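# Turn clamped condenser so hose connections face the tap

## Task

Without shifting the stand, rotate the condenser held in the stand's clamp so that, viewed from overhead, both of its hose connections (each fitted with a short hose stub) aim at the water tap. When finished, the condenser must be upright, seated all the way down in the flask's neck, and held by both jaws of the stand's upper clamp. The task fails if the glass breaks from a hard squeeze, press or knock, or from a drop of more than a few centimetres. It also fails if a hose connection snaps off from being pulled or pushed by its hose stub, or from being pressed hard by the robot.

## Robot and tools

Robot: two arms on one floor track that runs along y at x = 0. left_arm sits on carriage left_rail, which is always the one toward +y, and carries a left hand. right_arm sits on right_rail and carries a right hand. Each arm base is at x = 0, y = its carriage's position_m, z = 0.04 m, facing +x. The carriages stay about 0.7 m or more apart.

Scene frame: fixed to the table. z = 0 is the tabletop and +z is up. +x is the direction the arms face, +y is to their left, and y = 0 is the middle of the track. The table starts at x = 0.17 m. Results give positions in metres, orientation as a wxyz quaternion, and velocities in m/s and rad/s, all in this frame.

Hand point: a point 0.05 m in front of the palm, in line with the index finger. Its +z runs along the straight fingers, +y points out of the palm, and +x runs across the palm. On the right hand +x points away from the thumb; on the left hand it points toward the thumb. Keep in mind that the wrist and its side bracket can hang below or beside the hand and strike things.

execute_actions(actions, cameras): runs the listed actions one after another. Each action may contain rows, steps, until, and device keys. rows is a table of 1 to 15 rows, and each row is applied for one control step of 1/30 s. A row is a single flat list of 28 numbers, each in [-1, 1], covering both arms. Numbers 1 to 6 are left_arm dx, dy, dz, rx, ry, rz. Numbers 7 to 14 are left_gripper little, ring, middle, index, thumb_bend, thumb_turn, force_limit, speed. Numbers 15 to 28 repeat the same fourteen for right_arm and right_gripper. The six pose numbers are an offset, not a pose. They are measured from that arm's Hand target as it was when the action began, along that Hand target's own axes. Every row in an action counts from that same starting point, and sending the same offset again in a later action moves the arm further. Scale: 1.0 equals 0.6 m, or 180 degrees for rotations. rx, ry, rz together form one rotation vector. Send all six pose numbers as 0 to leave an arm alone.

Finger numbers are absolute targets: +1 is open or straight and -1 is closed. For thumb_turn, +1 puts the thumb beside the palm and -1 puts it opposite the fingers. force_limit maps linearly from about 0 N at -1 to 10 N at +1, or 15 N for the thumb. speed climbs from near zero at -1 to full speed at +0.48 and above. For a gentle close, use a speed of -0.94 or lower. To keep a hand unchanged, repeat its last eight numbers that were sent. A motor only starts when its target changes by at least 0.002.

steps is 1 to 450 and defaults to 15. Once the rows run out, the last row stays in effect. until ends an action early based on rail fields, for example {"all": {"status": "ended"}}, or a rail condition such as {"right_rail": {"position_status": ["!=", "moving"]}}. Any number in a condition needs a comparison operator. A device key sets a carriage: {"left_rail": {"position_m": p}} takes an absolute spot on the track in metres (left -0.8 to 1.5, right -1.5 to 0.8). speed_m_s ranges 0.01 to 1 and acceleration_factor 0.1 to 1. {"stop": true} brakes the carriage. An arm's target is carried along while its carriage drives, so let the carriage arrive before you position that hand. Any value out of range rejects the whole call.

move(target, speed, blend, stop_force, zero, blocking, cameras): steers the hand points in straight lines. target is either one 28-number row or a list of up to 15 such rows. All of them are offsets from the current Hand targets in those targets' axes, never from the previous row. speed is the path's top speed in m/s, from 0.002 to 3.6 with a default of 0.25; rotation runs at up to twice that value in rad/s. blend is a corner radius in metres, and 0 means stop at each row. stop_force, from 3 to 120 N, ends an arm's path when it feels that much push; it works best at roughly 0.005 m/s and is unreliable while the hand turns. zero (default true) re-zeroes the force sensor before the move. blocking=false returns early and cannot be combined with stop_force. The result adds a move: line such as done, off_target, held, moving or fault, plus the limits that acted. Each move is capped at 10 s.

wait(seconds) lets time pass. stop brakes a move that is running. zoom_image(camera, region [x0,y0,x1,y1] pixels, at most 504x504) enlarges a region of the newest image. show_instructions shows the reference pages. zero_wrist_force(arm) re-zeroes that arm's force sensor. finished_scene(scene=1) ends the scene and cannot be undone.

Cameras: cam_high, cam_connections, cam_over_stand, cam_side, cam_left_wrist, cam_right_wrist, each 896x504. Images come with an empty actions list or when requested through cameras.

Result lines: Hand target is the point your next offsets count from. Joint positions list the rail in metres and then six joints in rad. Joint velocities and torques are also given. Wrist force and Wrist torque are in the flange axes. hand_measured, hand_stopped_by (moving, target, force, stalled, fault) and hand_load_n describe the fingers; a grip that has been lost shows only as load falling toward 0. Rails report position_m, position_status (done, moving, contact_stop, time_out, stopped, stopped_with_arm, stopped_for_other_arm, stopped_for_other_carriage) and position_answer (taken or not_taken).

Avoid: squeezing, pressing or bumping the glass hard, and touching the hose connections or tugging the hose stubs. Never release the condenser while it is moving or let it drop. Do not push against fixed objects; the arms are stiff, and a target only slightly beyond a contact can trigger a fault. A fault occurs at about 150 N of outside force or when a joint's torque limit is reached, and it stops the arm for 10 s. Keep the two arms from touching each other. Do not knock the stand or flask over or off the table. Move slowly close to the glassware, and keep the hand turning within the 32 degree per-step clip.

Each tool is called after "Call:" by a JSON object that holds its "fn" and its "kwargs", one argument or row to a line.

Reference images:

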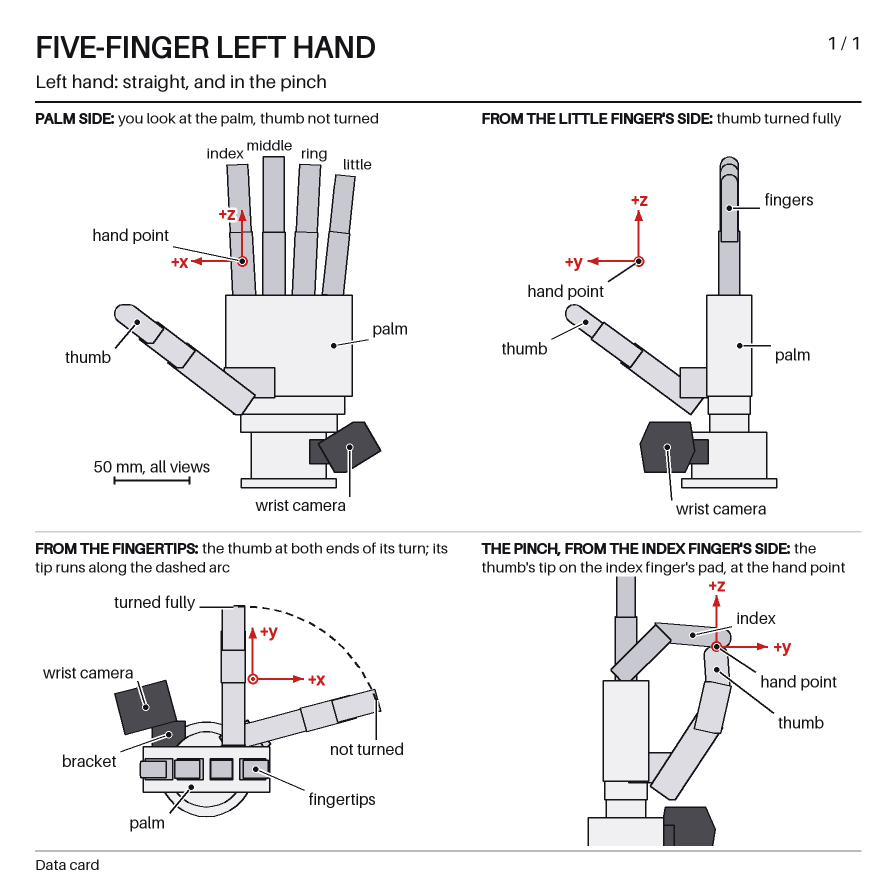

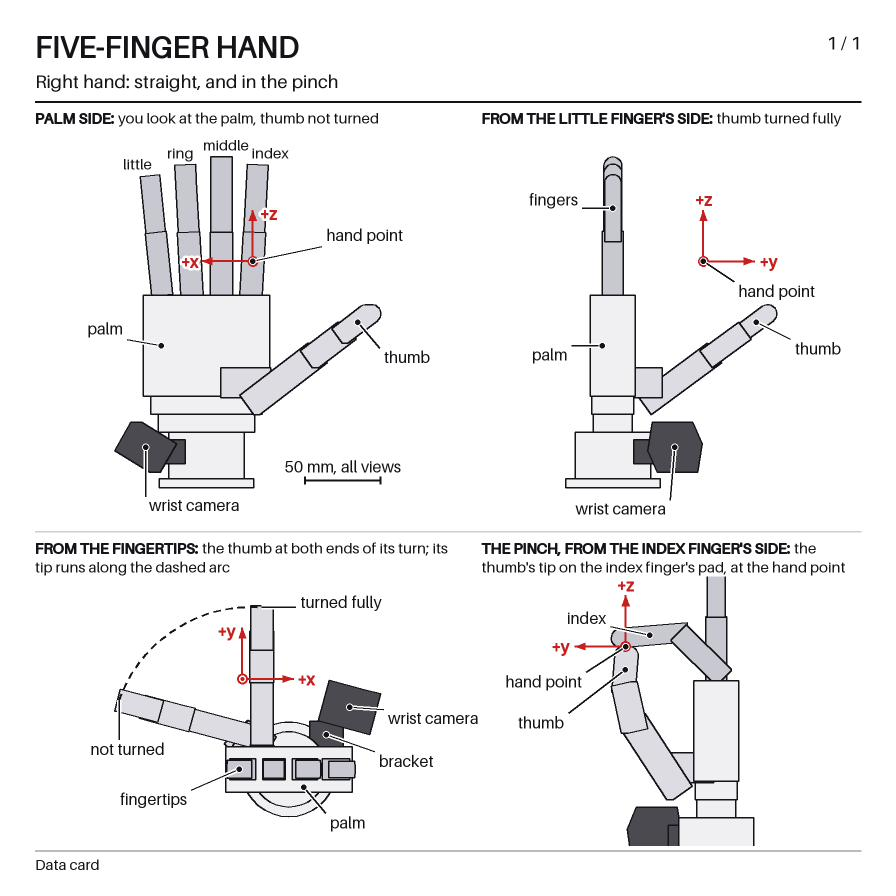

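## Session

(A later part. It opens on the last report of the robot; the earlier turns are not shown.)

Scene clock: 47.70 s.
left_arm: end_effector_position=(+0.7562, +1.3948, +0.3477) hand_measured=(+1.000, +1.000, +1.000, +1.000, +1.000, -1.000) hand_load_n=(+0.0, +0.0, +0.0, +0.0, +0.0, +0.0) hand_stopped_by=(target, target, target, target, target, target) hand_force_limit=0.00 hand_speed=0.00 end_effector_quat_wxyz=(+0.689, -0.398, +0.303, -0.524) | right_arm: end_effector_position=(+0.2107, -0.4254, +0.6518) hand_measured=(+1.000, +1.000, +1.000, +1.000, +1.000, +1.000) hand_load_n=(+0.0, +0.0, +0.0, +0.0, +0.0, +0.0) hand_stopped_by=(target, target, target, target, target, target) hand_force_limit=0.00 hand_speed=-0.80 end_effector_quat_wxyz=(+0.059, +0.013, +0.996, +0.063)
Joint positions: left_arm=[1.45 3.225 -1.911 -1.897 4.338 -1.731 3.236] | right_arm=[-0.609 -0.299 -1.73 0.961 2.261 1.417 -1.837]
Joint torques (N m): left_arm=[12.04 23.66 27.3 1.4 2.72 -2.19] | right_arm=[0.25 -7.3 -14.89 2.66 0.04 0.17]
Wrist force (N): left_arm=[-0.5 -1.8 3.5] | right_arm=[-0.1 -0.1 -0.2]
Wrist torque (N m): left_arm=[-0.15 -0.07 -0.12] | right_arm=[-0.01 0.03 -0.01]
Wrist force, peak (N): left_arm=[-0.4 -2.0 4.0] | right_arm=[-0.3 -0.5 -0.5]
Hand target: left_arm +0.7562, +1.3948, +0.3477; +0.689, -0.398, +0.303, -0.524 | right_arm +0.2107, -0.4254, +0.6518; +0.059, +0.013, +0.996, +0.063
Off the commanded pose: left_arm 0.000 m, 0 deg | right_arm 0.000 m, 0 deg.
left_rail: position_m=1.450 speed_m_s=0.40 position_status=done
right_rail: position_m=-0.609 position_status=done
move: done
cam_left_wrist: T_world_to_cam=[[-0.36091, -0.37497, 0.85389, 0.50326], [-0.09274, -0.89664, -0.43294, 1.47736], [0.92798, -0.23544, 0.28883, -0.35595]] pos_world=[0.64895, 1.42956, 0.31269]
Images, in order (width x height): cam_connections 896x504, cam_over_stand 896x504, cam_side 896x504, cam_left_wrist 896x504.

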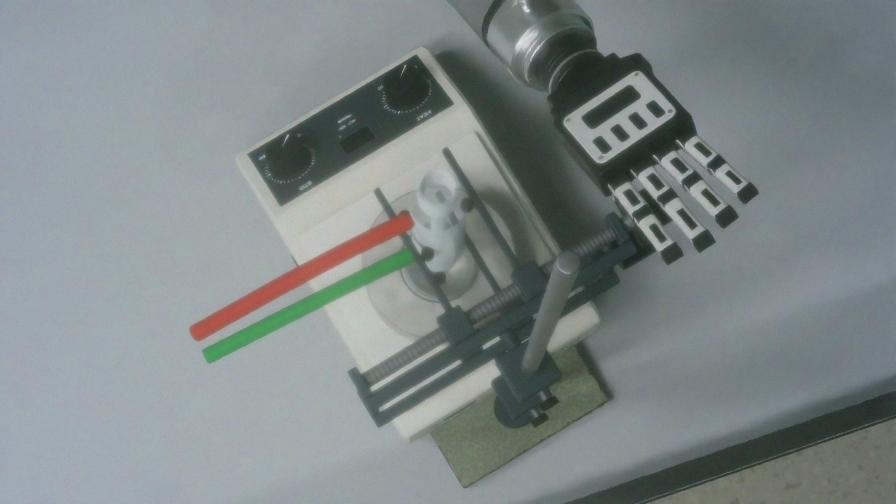

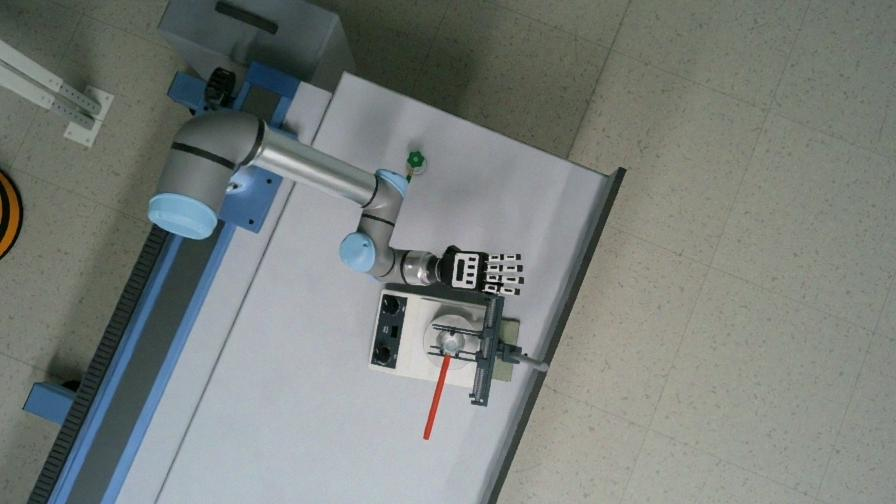

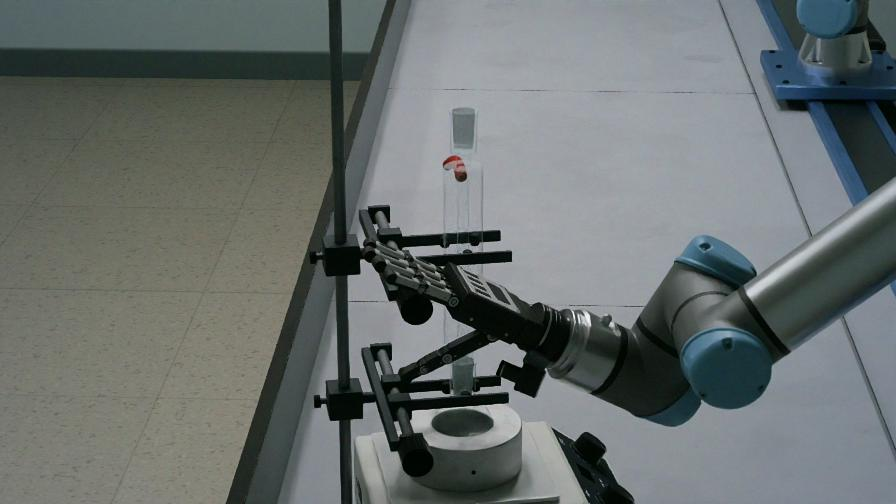

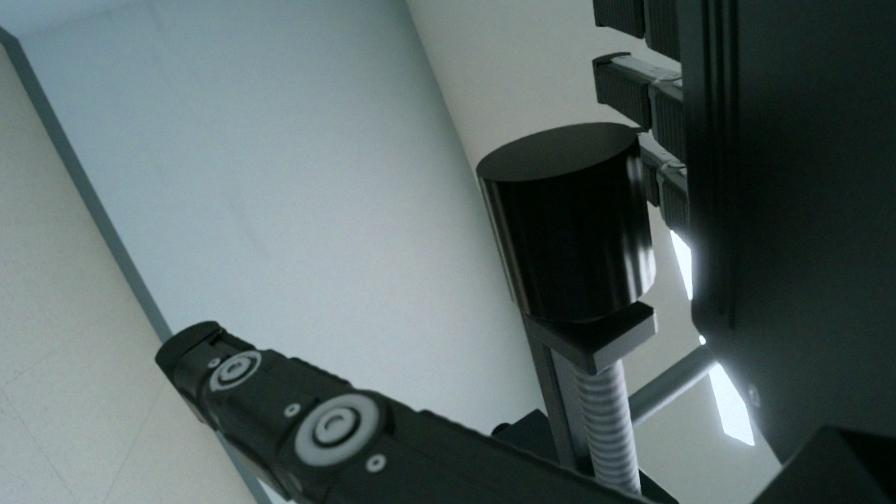

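Call:
{"fn": "execute_actions", "kwargs": {
  "actions": [
    {"rows": [[0,0,0,0,0,0, 1,1,-0.3,-0.3,-0.3,-1,-0.5,-0.8, 0,0,0,0,0,0, 1,1,1,1,1,1,0,-0.8]], "steps": 100}
  ],
  "cameras": ["cam_left_wrist", "cam_side", "cam_connections"]
}}

Scene clock: 53.63 s.
left_arm: end_effector_position=(+0.7562, +1.3948, +0.3477) hand_measured=(+1.000, +1.000, +0.096, +0.078, -0.064, -1.000) hand_load_n=(+0.0, +0.0, +2.0, +4.5, +4.0, +0.5) hand_stopped_by=(target, target, force, force, force, target) hand_force_limit=-0.50 hand_speed=-0.80 end_effector_quat_wxyz=(+0.689, -0.398, +0.303, -0.524) | right_arm: end_effector_position=(+0.2107, -0.4254, +0.6518) hand_measured=(+1.000, +1.000, +1.000, +1.000, +1.000, +1.000) hand_load_n=(+0.0, +0.0, +0.0, +0.0, +0.0, +0.0) hand_stopped_by=(target, target, target, target, target, target) hand_force_limit=0.00 hand_speed=-0.80 end_effector_quat_wxyz=(+0.059, +0.013, +0.996, +0.063)
Joint positions: left_arm=[1.45 3.225 -1.911 -1.897 4.338 -1.731 3.236] | right_arm=[-0.609 -0.299 -1.73 0.961 2.261 1.417 -1.837]
Joint torques (N m): left_arm=[-7.75 24.15 -3.27 -3.38 -1.72 1.77] | right_arm=[-0.14 -7.6 -14.76 2.83 0.07 0.29]
Wrist force (N): left_arm=[1.0 -10.6 26.4] | right_arm=[0.0 -0.3 -0.6]
Wrist torque (N m): left_arm=[-1.39 0.26 0.00] | right_arm=[-0.01 0.03 -0.01]
Wrist force, peak (N): left_arm=[0.9 -13.7 25.7] | right_arm=[0.0 0.0 -0.8]
Hand target: left_arm +0.7562, +1.3948, +0.3477; +0.689, -0.398, +0.303, -0.524 | right_arm +0.2107, -0.4254, +0.6518; +0.059, +0.013, +0.996, +0.063
Off the commanded pose: left_arm 0.000 m, 0 deg | right_arm 0.000 m, 0 deg.
left_rail: position_m=1.450 speed_m_s=0.40 position_status=done
right_rail: position_m=-0.609 position_status=done
cam_left_wrist: T_world_to_cam=[[-0.36091, -0.37497, 0.85389, 0.50326], [-0.09274, -0.89664, -0.43294, 1.47736], [0.92798, -0.23544, 0.28883, -0.35595]] pos_world=[0.64895, 1.42956, 0.31269]
Images, in order (width x height): cam_connections 896x504, cam_side 896x504, cam_left_wrist 896x504.

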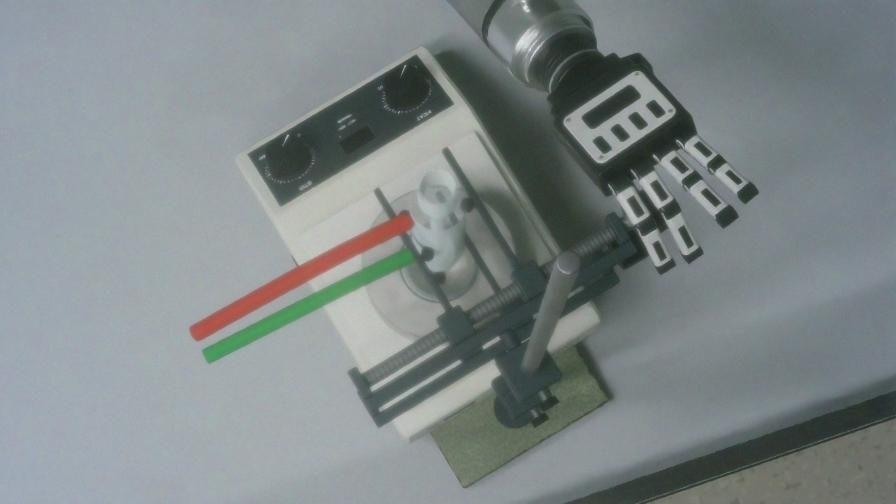

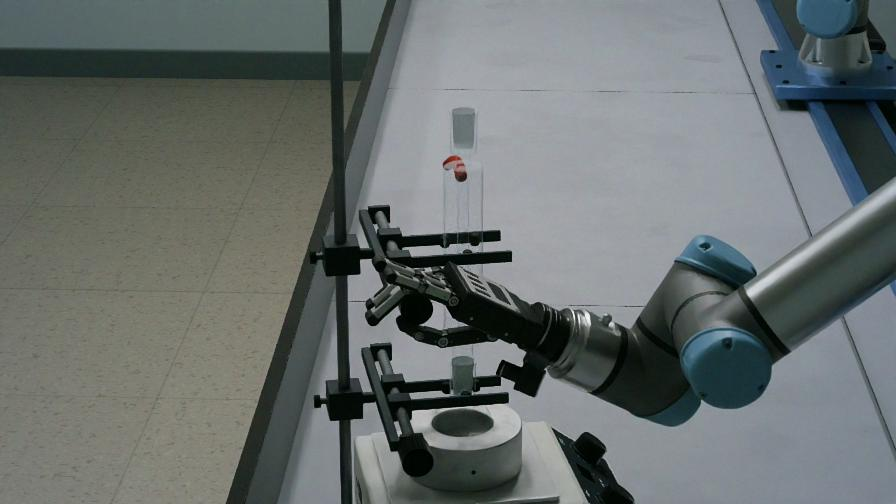

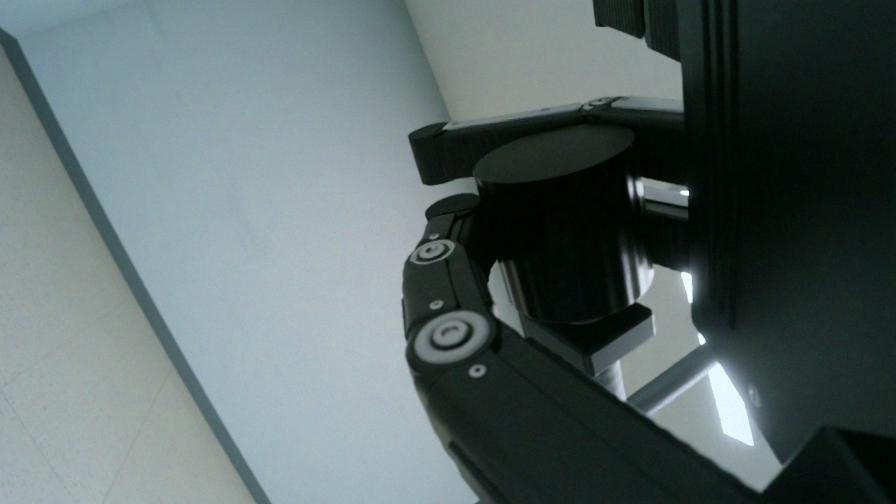

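Call:
{"fn": "execute_actions", "kwargs": {
  "actions": [
    {"rows": [[0,-0.0007,0.0017,0,0,0, 1,1,-0.3,-0.3,-0.3,-1,-0.5,-0.8, 0,0,0,0,0,0, 1,1,1,1,1,1,0,-0.8]], "steps": 20}
  ]
}}

Scene clock: 55.07 s.
left_arm: end_effector_position=(+0.7568, +1.3950, +0.3485) hand_measured=(+1.000, +1.000, +0.096, +0.078, -0.064, -1.000) hand_load_n=(+0.0, +0.5, +0.0, +1.0, +3.5, +0.5) hand_stopped_by=(target, target, force, force, force, target) hand_force_limit=-0.50 hand_speed=-0.80 end_effector_quat_wxyz=(+0.689, -0.398, +0.303, -0.524) | right_arm: end_effector_position=(+0.2107, -0.4254, +0.6518) hand_measured=(+1.000, +1.000, +1.000, +1.000, +1.000, +1.000) hand_load_n=(+0.0, +0.0, +0.0, +0.0, +0.0, +0.0) hand_stopped_by=(target, target, target, target, target, target) hand_force_limit=0.00 hand_speed=-0.80 end_effector_quat_wxyz=(+0.059, +0.013, +0.996, +0.063)
Joint positions: left_arm=[1.45 3.225 -1.911 -1.894 4.336 -1.731 3.236] | right_arm=[-0.609 -0.299 -1.73 0.961 2.261 1.417 -1.837]
Joint torques (N m): left_arm=[13.7 42.57 27.33 1.08 2.34 -2.01] | right_arm=[0.03 -7.13 -15.47 2.87 0.04 0.27]
Wrist force (N): left_arm=[0.5 -5.1 1.0] | right_arm=[-0.3 -0.1 -0.4]
Wrist torque (N m): left_arm=[-0.13 -0.18 -0.12] | right_arm=[0.01 0.07 -0.02]
Wrist force, peak (N): left_arm=[0.9 -11.6 26.7] | right_arm=[-0.5 0.0 -0.7]
Hand target: left_arm +0.7568, +1.3950, +0.3486; +0.689, -0.398, +0.303, -0.524 | right_arm +0.2107, -0.4254, +0.6518; +0.059, +0.013, +0.996, +0.063
Off the commanded pose: left_arm 0.000 m, 0 deg | right_arm 0.000 m, 0 deg.
left_rail: position_m=1.450 speed_m_s=0.40 position_status=done
right_rail: position_m=-0.609 position_status=done

Call:
{"fn": "execute_actions", "kwargs": {
  "actions": [
    {"rows": [[0,0,0,0,0,0, 1,1,-0.35,-0.35,-0.35,-1,-0.4,-0.8, 0,0,0,0,0,0, 1,1,1,1,1,1,0,-0.8]], "steps": 40}
  ]
}}

Scene clock: 56.90 s.
left_arm: end_effector_position=(+0.7568, +1.3950, +0.3486) hand_measured=(+1.000, +1.000, +0.044, +0.042, -0.068, -1.000) hand_load_n=(+0.0, +0.0, +4.0, +2.0, +6.5, +0.5) hand_stopped_by=(target, target, force, force, force, target) hand_force_limit=-0.40 hand_speed=-0.80 end_effector_quat_wxyz=(+0.689, -0.398, +0.303, -0.524) | right_arm: end_effector_position=(+0.2107, -0.4254, +0.6518) hand_measured=(+1.000, +1.000, +1.000, +1.000, +1.000, +1.000) hand_load_n=(+0.0, +0.0, +0.0, +0.0, +0.0, +0.0) hand_stopped_by=(target, target, target, target, target, target) hand_force_limit=0.00 hand_speed=-0.80 end_effector_quat_wxyz=(+0.059, +0.013, +0.996, +0.063)
Joint positions: left_arm=[1.45 3.225 -1.911 -1.894 4.336 -1.731 3.236] | right_arm=[-0.609 -0.299 -1.73 0.961 2.261 1.417 -1.837]
Joint torques (N m): left_arm=[-3.97 17.9 -0.7 -1.68 0.4 -0.92] | right_arm=[0.33 -6.74 -15.21 2.89 0.06 0.27]
Wrist force (N): left_arm=[2.4 -8.6 21.4] | right_arm=[-0.5 0.1 -0.2]
Wrist torque (N m): left_arm=[-1.27 0.22 0.06] | right_arm=[0.01 0.08 -0.03]
Wrist force, peak (N): left_arm=[2.6 -8.4 21.5] | right_arm=[-0.5 -0.3 -0.5]
Hand target: left_arm +0.7568, +1.3950, +0.3486; +0.689, -0.398, +0.303, -0.524 | right_arm +0.2107, -0.4254, +0.6518; +0.059, +0.013, +0.996, +0.063
Off the commanded pose: left_arm 0.000 m, 0 deg | right_arm 0.000 m, 0 deg.
left_rail: position_m=1.450 speed_m_s=0.40 position_status=done
right_rail: position_m=-0.609 position_status=done

Call:
{"fn": "execute_actions", "kwargs": {
  "actions": [
    {"rows": [[0,0,0,0,0,0, 1,1,0.8,0.8,0.5,-1,-0.4,-0.3, 0,0,0,0,0,0, 1,1,1,1,1,1,0,-0.8]], "steps": 30}
  ]
}}

Call:
{"fn": "move", "kwargs": {
  "target": [0, -0.0225, -0.0272, 0, 0, 0, 1, 1, 0.8, 0.8, 0.5, -1, -0.4, -0.3, 0, 0, 0, 0, 0, 0, 1, 1, 1, 1, 1, 1, 0, -0.8],
  "speed": 0.03,
  "stop_force": 8
}}

Call:
{"fn": "execute_actions", "kwargs": {
  "actions": [
    {"rows": [[0,0,0,0,0,0, 1,1,-0.3,-0.3,-0.3,-1,-0.5,-0.8, 0,0,0,0,0,0, 1,1,1,1,1,1,0,-0.8]], "steps": 90}
  ],
  "cameras": ["cam_left_wrist", "cam_side", "cam_connections"]
}}

Scene clock: 60.00 s.
left_arm: end_effector_position=(+0.7568, +1.3950, +0.3485) hand_measured=(+1.000, +1.000, +0.800, +0.800, +0.500, -1.000) hand_load_n=(+0.0, -0.5, +0.0, +0.0, +0.0, +0.0) hand_stopped_by=(target, target, target, target, target, target) hand_force_limit=-0.40 hand_speed=-0.30 end_effector_quat_wxyz=(+0.689, -0.398, +0.303, -0.524) | right_arm: end_effector_position=(+0.2107, -0.4254, +0.6518) hand_measured=(+1.000, +1.000, +1.000, +1.000, +1.000, +1.000) hand_load_n=(+0.0, +0.0, +0.0, +0.0, +0.0, +0.0) hand_stopped_by=(target, target, target, target, target, target) hand_force_limit=0.00 hand_speed=-0.80 end_effector_quat_wxyz=(+0.059, +0.013, +0.996, +0.063)
Joint positions: left_arm=[1.45 3.225 -1.911 -1.894 4.336 -1.731 3.236] | right_arm=[-0.609 -0.299 -1.73 0.961 2.261 1.417 -1.837]
Joint torques (N m): left_arm=[-1.09 45.41 27.68 4.1 -2.45 1.19] | right_arm=[0.32 -7.49 -15.61 2.97 0.1 0.27]
Wrist force (N): left_arm=[-0.8 -1.6 3.7] | right_arm=[0.2 0.0 -0.3]
Wrist torque (N m): left_arm=[-0.13 -0.01 -0.13] | right_arm=[0.01 -0.01 0.01]
Wrist force, peak (N): left_arm=[2.8 -8.5 21.8] | right_arm=[-0.3 0.3 -0.8]
Hand target: left_arm +0.7568, +1.3950, +0.3486; +0.689, -0.398, +0.303, -0.524 | right_arm +0.2107, -0.4254, +0.6518; +0.059, +0.013, +0.996, +0.063
Off the commanded pose: left_arm 0.000 m, 0 deg | right_arm 0.000 m, 0 deg.
left_rail: position_m=1.450 speed_m_s=0.40 position_status=done
right_rail: position_m=-0.609 position_status=done

Scene clock: 61.73 s.
left_arm: end_effector_position=(+0.7367, +1.3894, +0.3521) hand_measured=(+1.000, +1.000, +0.800, +0.800, +0.500, -1.000) hand_load_n=(+0.0, +0.0, +0.0, +0.0, +0.0, +0.0) hand_stopped_by=(target, target, target, target, target, target) hand_force_limit=-0.40 hand_speed=-0.30 end_effector_quat_wxyz=(+0.689, -0.398, +0.303, -0.524) | right_arm: end_effector_position=(+0.2107, -0.4254, +0.6518) hand_measured=(+1.000, +1.000, +1.000, +1.000, +1.000, +1.000) hand_load_n=(+0.0, +0.0, +0.5, +0.0, +0.0, +0.0) hand_stopped_by=(target, target, target, target, target, target) hand_force_limit=0.00 hand_speed=-0.80 end_effector_quat_wxyz=(+0.059, +0.013, +0.996, +0.063)
Joint positions: left_arm=[1.45 3.217 -1.867 -1.945 4.344 -1.738 3.24] | right_arm=[-0.609 -0.299 -1.73 0.961 2.261 1.417 -1.837]
Joint torques (N m): left_arm=[-7.55 43.3 9.42 3.99 -2.45 2.11] | right_arm=[-0.19 -8.15 -15.45 2.93 0.05 0.24]
Wrist force (N): left_arm=[-0.4 -1.4 3.3] | right_arm=[-0.1 -0.3 -0.2]
Wrist torque (N m): left_arm=[-0.07 -0.07 -0.21] | right_arm=[-0.03 0.02 -0.02]
Wrist force, peak (N): left_arm=[-0.4 -1.5 3.8] | right_arm=[-0.4 -0.5 -0.5]
Hand target: left_arm +0.7367, +1.3894, +0.3521; +0.689, -0.398, +0.303, -0.524 | right_arm +0.2107, -0.4254, +0.6518; +0.059, +0.013, +0.996, +0.063
Off the commanded pose: left_arm 0.000 m, 0 deg | right_arm 0.000 m, 0 deg.
left_rail: position_m=1.450 speed_m_s=0.40 position_status=done
right_rail: position_m=-0.609 position_status=done
move: done

Scene clock: 64.93 s.
left_arm: end_effector_position=(+0.7367, +1.3894, +0.3521) hand_measured=(+1.000, +1.000, +0.266, +0.248, +0.058, -1.000) hand_load_n=(+0.0, +0.0, +2.5, +5.0, +5.0, +0.0) hand_stopped_by=(target, target, force, force, force, target) hand_force_limit=-0.50 hand_speed=-0.80 end_effector_quat_wxyz=(+0.689, -0.398, +0.303, -0.524) | right_arm: end_effector_position=(+0.2107, -0.4254, +0.6518) hand_measured=(+1.000, +1.000, +1.000, +1.000, +1.000, +1.000) hand_load_n=(+0.0, +0.0, +0.5, +0.0, +0.0, +0.0) hand_stopped_by=(target, target, target, target, target, target) hand_force_limit=0.00 hand_speed=-0.80 end_effector_quat_wxyz=(+0.059, +0.013, +0.996, +0.063)
Joint positions: left_arm=[1.45 3.217 -1.867 -1.945 4.344 -1.738 3.24] | right_arm=[-0.609 -0.299 -1.73 0.961 2.261 1.417 -1.837]
Joint torques (N m): left_arm=[-7.42 20.57 10.71 2.89 -2.06 1.95] | right_arm=[-0.17 -7.59 -15.48 3.02 0.11 0.31]
Wrist force (N): left_arm=[-0.3 -1.5 11.4] | right_arm=[0.1 -0.2 -0.2]
Wrist torque (N m): left_arm=[-0.33 0.08 -0.21] | right_arm=[-0.04 0.00 -0.01]
Wrist force, peak (N): left_arm=[-0.2 -3.9 13.5] | right_arm=[-0.7 -0.2 -0.5]
Hand target: left_arm +0.7367, +1.3894, +0.3521; +0.689, -0.398, +0.303, -0.524 | right_arm +0.2107, -0.4254, +0.6518; +0.059, +0.013, +0.996, +0.063
Off the commanded pose: left_arm 0.000 m, 0 deg | right_arm 0.000 m, 0 deg.
left_rail: position_m=1.450 speed_m_s=0.40 position_status=done
right_rail: position_m=-0.609 position_status=done
cam_left_wrist: T_world_to_cam=[[-0.36091, -0.37497, 0.85389, 0.49044], [-0.09274, -0.89664, -0.43294, 1.47261], [0.92798, -0.23544, 0.28883, -0.34039]] pos_world=[0.62945, 1.42416, 0.31709]
Images, in order (width x height): cam_connections 896x504, cam_side 896x504, cam_left_wrist 896x504.

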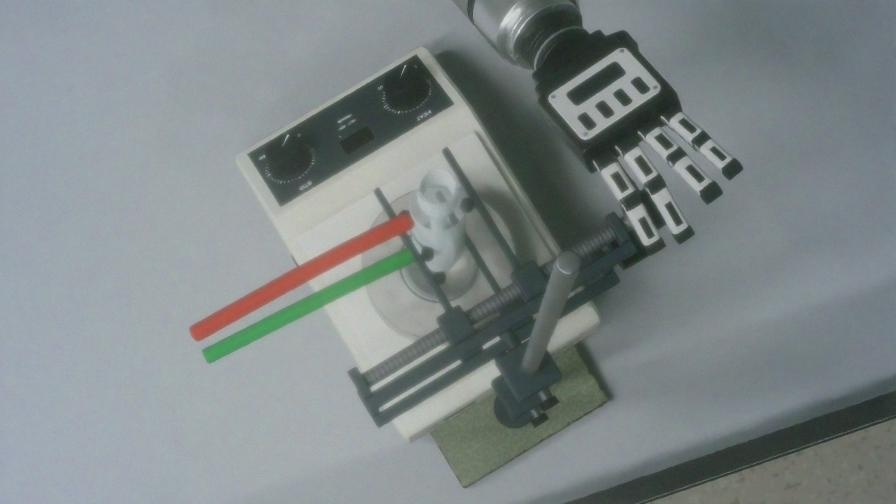

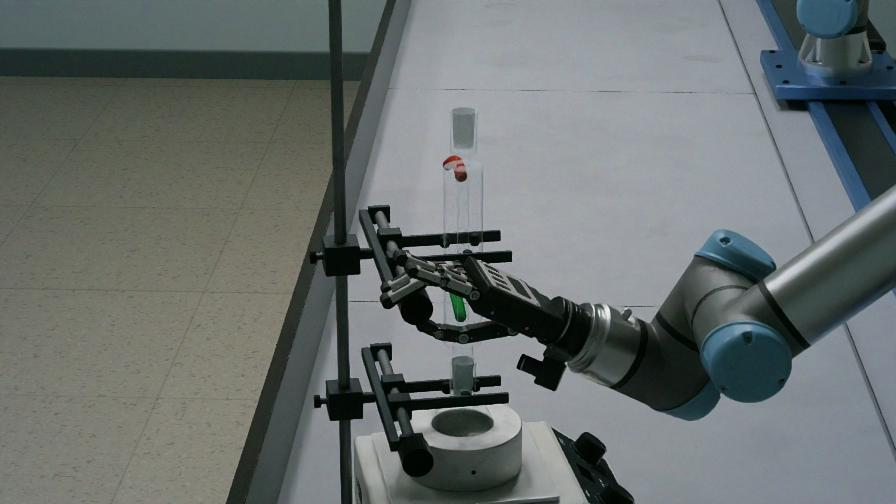

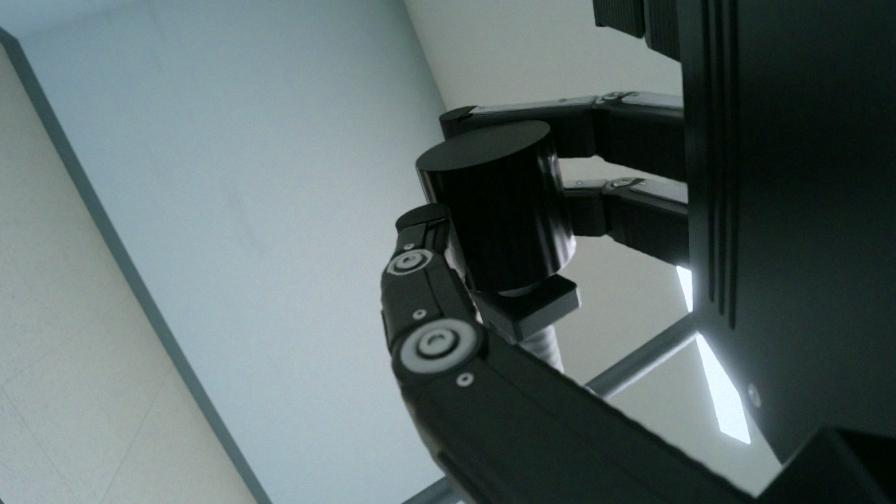

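Call:
{"fn": "execute_actions", "kwargs": {
  "actions": [
    {"rows": [[0,0,0,0,0,0, 1,1,-0.35,-0.35,-0.35,-1,-0.1,-0.8, 0,0,0,0,0,0, 1,1,1,1,1,1,0,-0.8]], "steps": 30}
  ]
}}

Call:
{"fn": "move", "kwargs": {
  "target": [0, -0.0029, -0.00315, -0.0556, 0, 0, 1, 1, -0.35, -0.35, -0.35, -1, -0.1, -0.8, 0, 0, 0, 0, 0, 0, 1, 1, 1, 1, 1, 1, 0, -0.8],
  "speed": 0.05,
  "cameras": ["cam_left_wrist", "cam_side", "cam_connections"]
}}

Scene clock: 73.57 s.
left_arm: end_effector_position=(+0.7367, +1.3894, +0.3521) hand_measured=(+1.000, +1.000, +0.252, +0.248, +0.054, -1.000) hand_load_n=(+0.0, +0.0, +7.5, +4.5, +6.5, +0.5) hand_stopped_by=(target, target, force, force, force, target) hand_force_limit=-0.10 hand_speed=-0.80 end_effector_quat_wxyz=(+0.689, -0.398, +0.303, -0.524) | right_arm: end_effector_position=(+0.2107, -0.4254, +0.6518) hand_measured=(+1.000, +1.000, +1.000, +1.000, +1.000, +1.000) hand_load_n=(+0.0, +0.0, +0.0, +0.5, +0.0, +0.0) hand_stopped_by=(target, target, target, target, target, target) hand_force_limit=0.00 hand_speed=-0.80 end_effector_quat_wxyz=(+0.059, +0.013, +0.996, +0.063)
Joint positions: left_arm=[1.45 3.217 -1.867 -1.945 4.344 -1.738 3.24] | right_arm=[-0.609 -0.299 -1.73 0.961 2.261 1.417 -1.837]
Joint torques (N m): left_arm=[-5.89 20.42 12.2 -0.49 -1.56 1.62] | right_arm=[-0.03 -8.13 -16.04 3 0.05 0.23]
Wrist force (N): left_arm=[0.3 -2.5 16.6] | right_arm=[-0.2 -0.1 -0.3]
Wrist torque (N m): left_arm=[-0.54 0.17 -0.12] | right_arm=[-0.01 0.04 -0.02]
Wrist force, peak (N): left_arm=[0.3 -2.6 17.3] | right_arm=[-0.5 -0.4 -0.1]
Hand target: left_arm +0.7367, +1.3894, +0.3521; +0.689, -0.398, +0.303, -0.524 | right_arm +0.2107, -0.4254, +0.6518; +0.059, +0.013, +0.996, +0.063
Off the commanded pose: left_arm 0.000 m, 0 deg | right_arm 0.000 m, 0 deg.
left_rail: position_m=1.450 speed_m_s=0.40 position_status=done
right_rail: position_m=-0.609 position_status=done

Scene clock: 75.87 s.
left_arm: end_effector_position=(+0.7343, +1.3888, +0.3526) hand_measured=(+1.000, +1.000, +0.252, +0.248, +0.054, -1.000) hand_load_n=(+0.0, +0.0, +6.5, +3.0, +6.5, +0.0) hand_stopped_by=(target, target, force, force, force, target) hand_force_limit=-0.10 hand_speed=-0.80 end_effector_quat_wxyz=(+0.652, -0.456, +0.348, -0.496) | right_arm: end_effector_position=(+0.2107, -0.4254, +0.6518) hand_measured=(+1.000, +1.000, +1.000, +1.000, +1.000, +1.000) hand_load_n=(+0.0, +0.0, +0.0, +0.0, +0.0, +0.0) hand_stopped_by=(target, target, target, target, target, target) hand_force_limit=0.00 hand_speed=-0.80 end_effector_quat_wxyz=(+0.059, +0.013, +0.996, +0.063)
Joint positions: left_arm=[1.45 3.213 -1.805 -1.868 4.028 -1.756 3.211] | right_arm=[-0.609 -0.299 -1.73 0.961 2.261 1.417 -1.837]
Joint torques (N m): left_arm=[-5.47 35.64 25.3 -0.86 -2.82 -2.1] | right_arm=[0.12 -8.21 -15.57 3 0.08 0.4]
Wrist force (N): left_arm=[0.6 -11.7 1.6] | right_arm=[-0.4 -0.3 -0.4]
Wrist torque (N m): left_arm=[-0.29 -0.09 0.13] | right_arm=[-0.02 0.09 -0.04]
Wrist force, peak (N): left_arm=[0.5 -8.0 16.5] | right_arm=[-0.4 -0.2 -0.8]
Hand target: left_arm +0.7343, +1.3888, +0.3527; +0.652, -0.456, +0.348, -0.496 | right_arm +0.2107, -0.4254, +0.6518; +0.059, +0.013, +0.996, +0.063
Off the commanded pose: left_arm 0.000 m, 0 deg | right_arm 0.000 m, 0 deg.
left_rail: position_m=1.450 speed_m_s=0.40 position_status=done
right_rail: position_m=-0.609 position_status=done
move: done
cam_left_wrist: T_world_to_cam=[[-0.21139, -0.33382, 0.91863, 0.29909], [-0.16028, -0.91531, -0.36949, 1.52515], [0.96417, -0.22535, 0.13998, -0.32657]] pos_world=[0.62255, 1.42223, 0.33448]
Images, in order (width x height): cam_connections 896x504, cam_side 896x504, cam_left_wrist 896x504.

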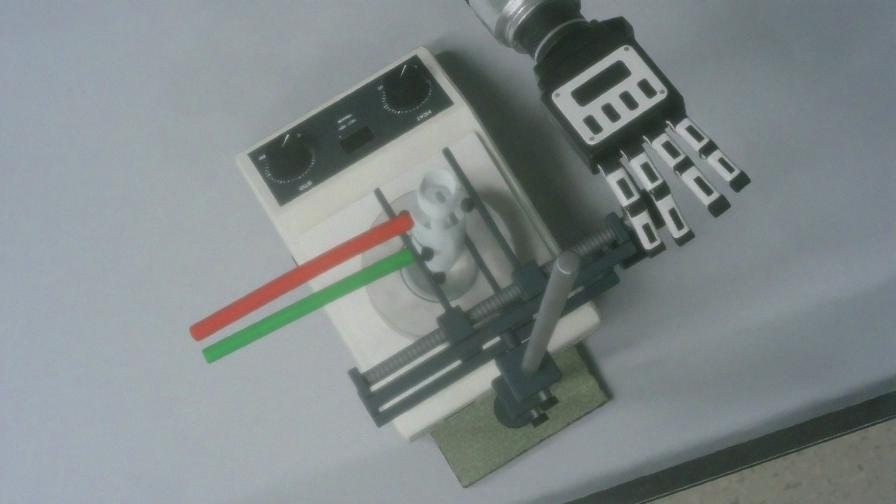

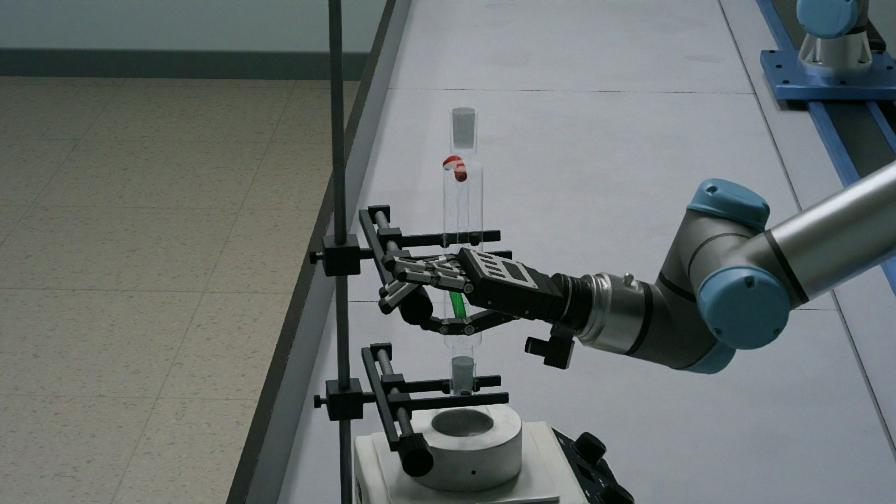

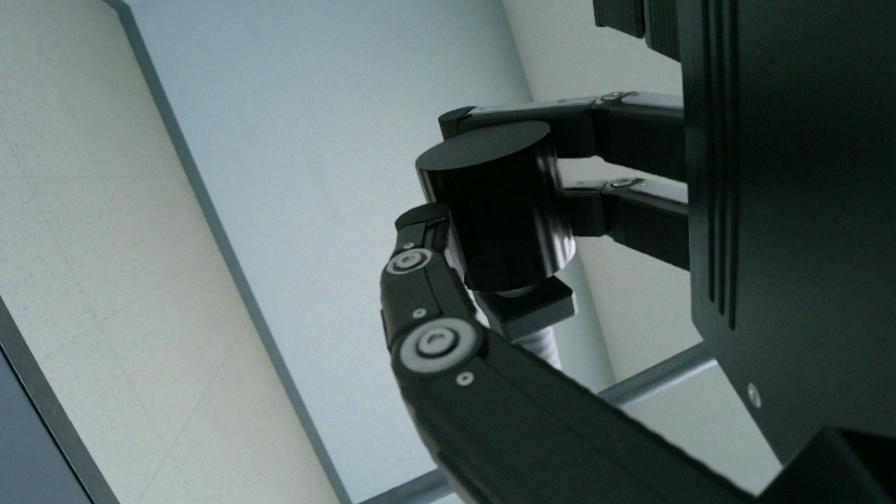

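Call:
{"fn": "zoom_image", "kwargs": {
  "camera": "cam_connections",
  "region": [370, 150, 570, 310]
}}

Call:
{"fn": "move", "kwargs": {
  "target": [0, -0.0055, -0.0052, -0.1667, 0, 0, 1, 1, -0.35, -0.35, -0.35, -1, -0.1, -0.8, 0, 0, 0, 0, 0, 0, 1, 1, 1, 1, 1, 1, 0, -0.8],
  "speed": 0.08,
  "cameras": ["cam_left_wrist", "cam_side", "cam_connections"]
}}

Call:
{"fn": "zoom_image", "kwargs": {
  "camera": "cam_connections",
  "region": [370, 150, 570, 310]
}}

Scaled by 2.520 from the camera's image (finer frame: 1280x720).

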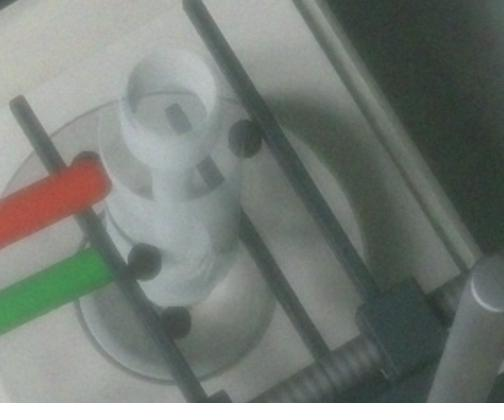

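Scene clock: 82.93 s.
left_arm: end_effector_position=(+0.7303, +1.3877, +0.3547) hand_measured=(+1.000, +1.000, +0.250, +0.248, +0.056, -1.000) hand_load_n=(+0.0, +0.0, +0.0, +0.0, +10.5, +0.0) hand_stopped_by=(target, target, force, force, force, target) hand_force_limit=-0.10 hand_speed=-0.80 end_effector_quat_wxyz=(-0.511, +0.609, -0.464, +0.389) | right_arm: end_effector_position=(+0.2107, -0.4254, +0.6518) hand_measured=(+1.000, +1.000, +1.000, +1.000, +1.000, +1.000) hand_load_n=(+0.0, +0.0, +0.0, +0.0, +0.0, +0.0) hand_stopped_by=(target, target, target, target, target, target) hand_force_limit=0.00 hand_speed=-0.80 end_effector_quat_wxyz=(+0.059, +0.013, +0.996, +0.063)
Joint positions: left_arm=[1.45 3.219 -1.846 -1.439 3.106 -1.76 3.109] | right_arm=[-0.609 -0.299 -1.73 0.961 2.261 1.417 -1.837]
Joint torques (N m): left_arm=[13.22 31 37.33 2.48 2.44 -2.29] | right_arm=[0.35 -8.27 -15.62 3.04 0.06 0.33]
Wrist force (N): left_arm=[-0.6 9.8 -0.1] | right_arm=[0.1 0.0 -0.4]
Wrist torque (N m): left_arm=[0.34 -0.06 -0.24] | right_arm=[0.02 0.01 0.00]
Wrist force, peak (N): left_arm=[0.8 -12.1 1.3] | right_arm=[-0.4 -0.1 -0.7]
Hand target: left_arm +0.7303, +1.3877, +0.3547; -0.511, +0.609, -0.464, +0.389 | right_arm +0.2107, -0.4254, +0.6518; +0.059, +0.013, +0.996, +0.063
Off the commanded pose: left_arm 0.000 m, 0 deg | right_arm 0.000 m, 0 deg.
left_rail: position_m=1.450 speed_m_s=0.40 position_status=done
right_rail: position_m=-0.609 position_status=done
move: done
cam_left_wrist: T_world_to_cam=[[0.26937, -0.2012, 0.94178, -0.24733], [-0.28658, -0.95037, -0.12107, 1.57713], [0.91941, -0.23729, -0.31366, -0.11317]] pos_world=[0.62265, 1.42225, 0.38837]
Images, in order (width x height): cam_connections 896x504, cam_side 896x504, cam_left_wrist 896x504.

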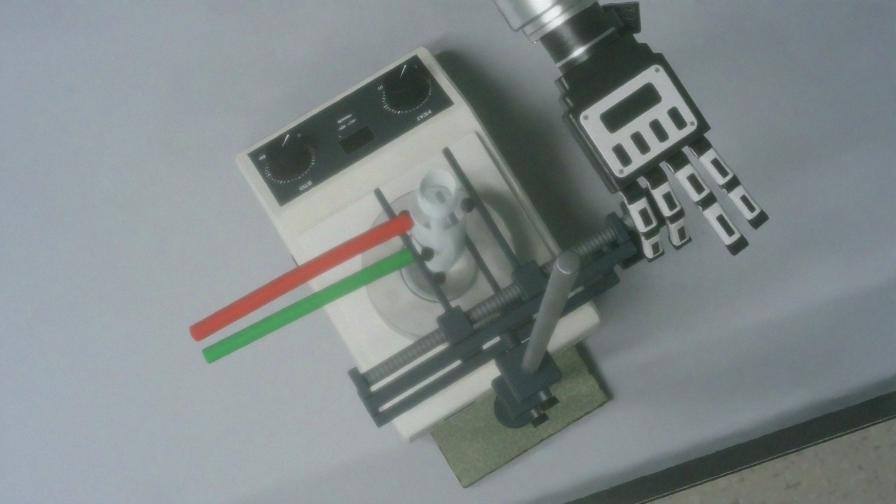

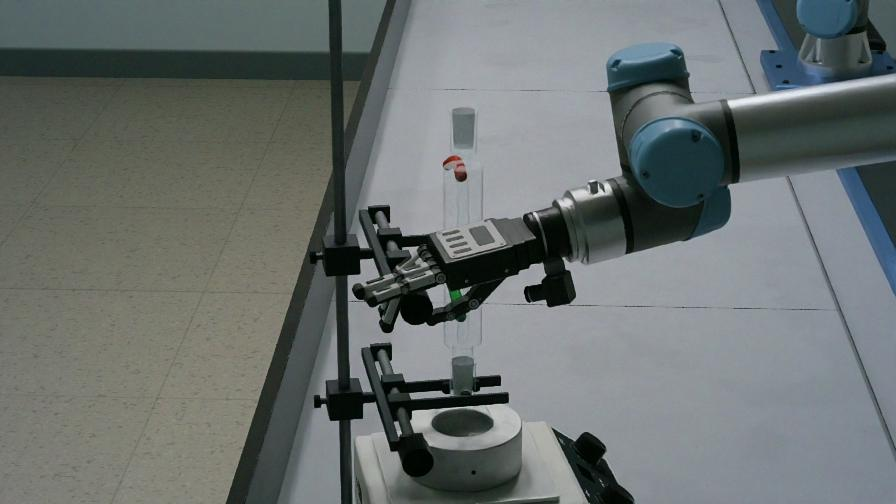

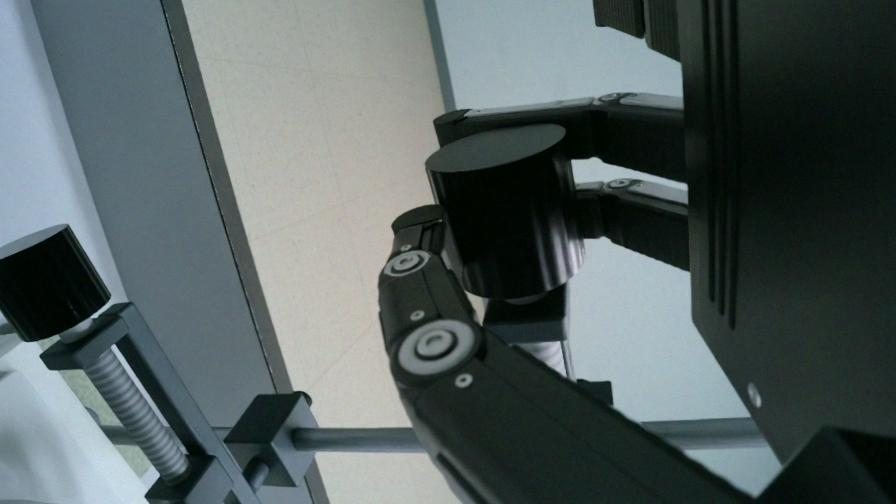

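Scaled by 2.520 from the camera's image (finer frame: 1280x720).

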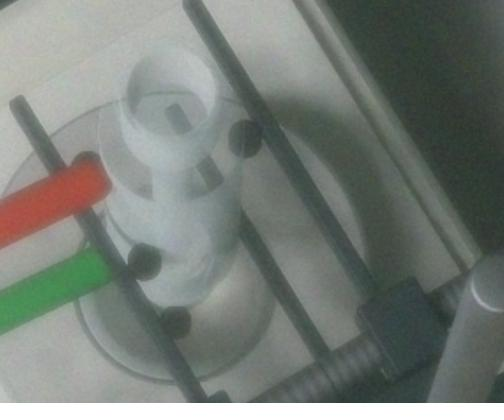

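Call:
{"fn": "execute_actions", "kwargs": {
  "actions": [
    {"rows": [[0,0,0,0,0,0, 1,1,-0.4,-0.4,-0.4,-1,-0.1,-0.8, 0,0,0,0,0,0, 1,1,1,1,1,1,0,-0.8]], "steps": 30}
  ]
}}

Scene clock: 85.47 s.
left_arm: end_effector_position=(+0.7304, +1.3877, +0.3547) hand_measured=(+1.000, +1.000, +0.218, +0.196, +0.056, -1.000) hand_load_n=(+0.0, +0.0, +5.0, +4.5, +11.5, +0.5) hand_stopped_by=(target, target, force, force, force, target) hand_force_limit=-0.10 hand_speed=-0.80 end_effector_quat_wxyz=(-0.511, +0.609, -0.464, +0.389) | right_arm: end_effector_position=(+0.2107, -0.4254, +0.6518) hand_measured=(+1.000, +1.000, +1.000, +1.000, +1.000, +1.000) hand_load_n=(+0.0, +0.0, +0.0, +0.0, +0.0, +0.0) hand_stopped_by=(target, target, target, target, target, target) hand_force_limit=0.00 hand_speed=-0.80 end_effector_quat_wxyz=(+0.059, +0.013, +0.996, +0.063)
Joint positions: left_arm=[1.45 3.219 -1.846 -1.439 3.106 -1.76 3.109] | right_arm=[-0.609 -0.299 -1.73 0.961 2.261 1.417 -1.837]
Joint torques (N m): left_arm=[1.1 30.9 14.38 0.04 1.37 -1.25] | right_arm=[-0.19 -8.17 -15.8 3.03 0.03 0.35]
Wrist force (N): left_arm=[0.5 3.7 9.9] | right_arm=[-0.2 -0.3 -0.3]
Wrist torque (N m): left_arm=[-0.20 0.10 -0.11] | right_arm=[-0.03 0.06 -0.03]
Wrist force, peak (N): left_arm=[0.4 3.3 10.6] | right_arm=[-0.4 -0.6 -0.2]
Hand target: left_arm +0.7303, +1.3877, +0.3547; -0.511, +0.609, -0.464, +0.389 | right_arm +0.2107, -0.4254, +0.6518; +0.059, +0.013, +0.996, +0.063
Off the commanded pose: left_arm 0.000 m, 0 deg | right_arm 0.000 m, 0 deg.
left_rail: position_m=1.450 speed_m_s=0.40 position_status=done
right_rail: position_m=-0.609 position_status=done

Call:
{"fn": "move", "kwargs": {
  "target": [0, -0.01165, -0.0085, -0.1667, 0, 0, 1, 1, -0.4, -0.4, -0.4, -1, -0.1, -0.8, 0, 0, 0, 0, 0, 0, 1, 1, 1, 1, 1, 1, 0, -0.8],
  "speed": 0.08,
  "cameras": ["cam_left_wrist", "cam_side", "cam_connections"]
}}

Call:
{"fn": "zoom_image", "kwargs": {
  "camera": "cam_connections",
  "region": [370, 150, 570, 310]
}}

Scene clock: 89.73 s.
left_arm: end_effector_position=(+0.7267, +1.3867, +0.3625) hand_measured=(+1.000, +1.000, +0.216, +0.194, +0.060, -1.000) hand_load_n=(+0.0, +0.0, +0.0, +0.0, +22.5, +0.0) hand_stopped_by=(target, target, force, force, force, target) hand_force_limit=-0.10 hand_speed=-0.80 end_effector_quat_wxyz=(-0.336, +0.721, -0.549, +0.256) | right_arm: end_effector_position=(+0.2107, -0.4254, +0.6518) hand_measured=(+1.000, +1.000, +1.000, +1.000, +1.000, +1.000) hand_load_n=(+0.0, +0.0, +0.0, +0.0, +0.0, +0.0) hand_stopped_by=(target, target, target, target, target, target) hand_force_limit=0.00 hand_speed=-0.80 end_effector_quat_wxyz=(+0.059, +0.013, +0.996, +0.063)
Joint positions: left_arm=[1.45 3.246 -2.184 -0.712 2.191 -1.698 3.035] | right_arm=[-0.609 -0.299 -1.73 0.961 2.261 1.417 -1.837]
Joint torques (N m): left_arm=[15.16 42.98 38.09 5.15 2.01 -2.82] | right_arm=[-0.09 -8.67 -15.91 3.04 0 0.32]
Wrist force (N): left_arm=[-1.5 23.5 -4.6] | right_arm=[-0.2 -0.1 -0.5]
Wrist torque (N m): left_arm=[0.80 -0.07 -0.35] | right_arm=[0.00 0.06 -0.02]
Wrist force, peak (N): left_arm=[-1.5 23.7 -4.7] | right_arm=[-0.6 -0.4 -0.4]
Hand target: left_arm +0.7267, +1.3867, +0.3625; -0.336, +0.721, -0.549, +0.256 | right_arm +0.2107, -0.4254, +0.6518; +0.059, +0.013, +0.996, +0.063
Off the commanded pose: left_arm 0.000 m, 0 deg | right_arm 0.000 m, 0 deg.
left_rail: position_m=1.450 speed_m_s=0.40 position_status=done
right_rail: position_m=-0.609 position_status=done
move: done
cam_left_wrist: T_world_to_cam=[[0.69681, -0.08312, 0.71242, -0.64504], [-0.2762, -0.94776, 0.15957, 1.46322], [0.66194, -0.30796, -0.68337, 0.31147]] pos_world=[0.64743, 1.42909, 0.4389]
Images, in order (width x height): cam_connections 896x504, cam_side 896x504, cam_left_wrist 896x504.

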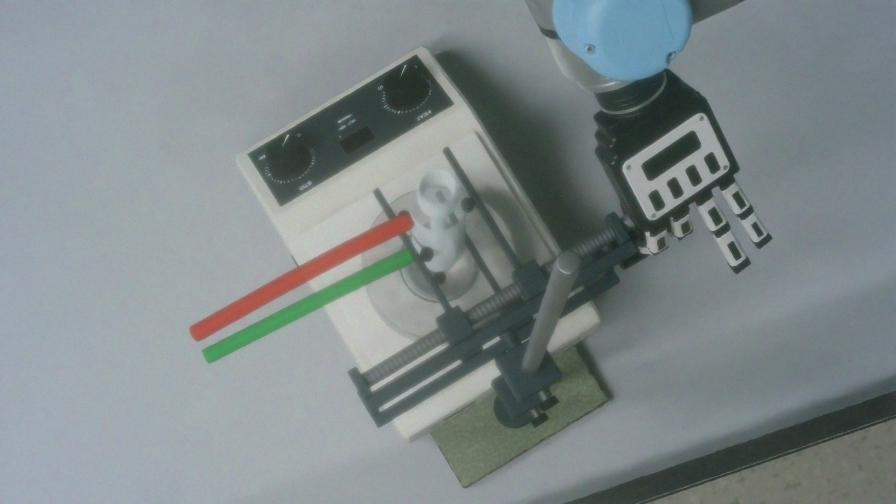

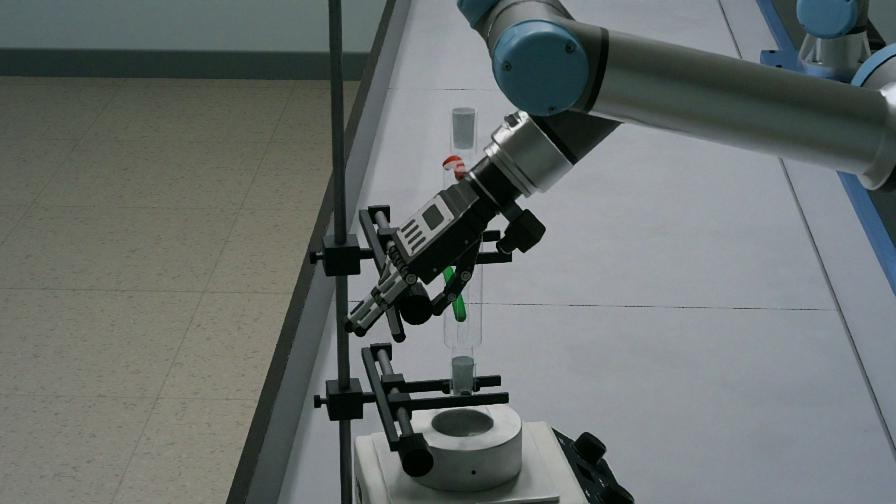

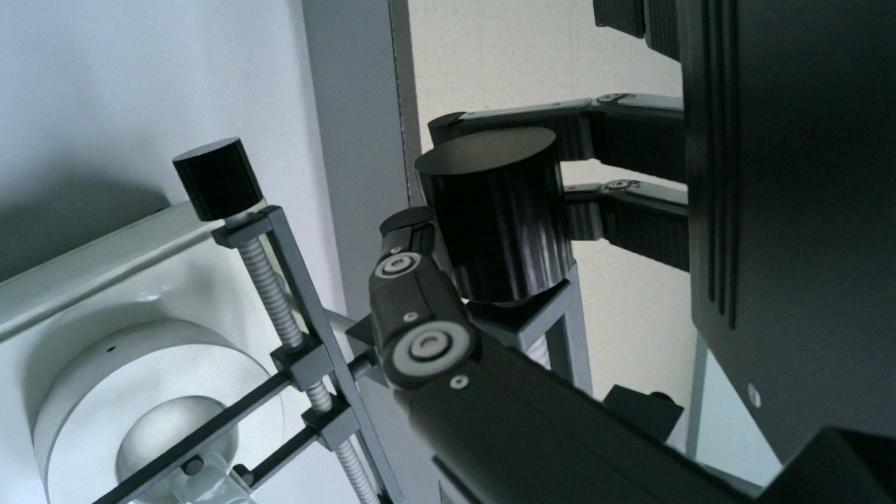

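Scaled by 2.520 from the camera's image (finer frame: 1280x720).

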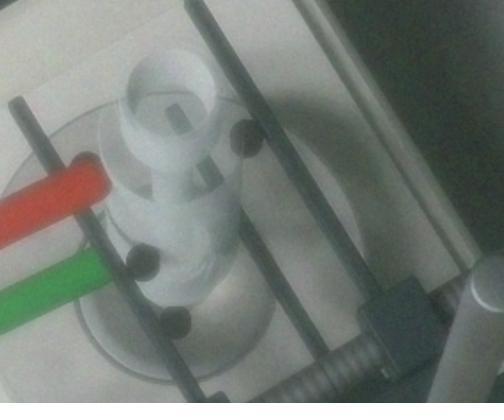

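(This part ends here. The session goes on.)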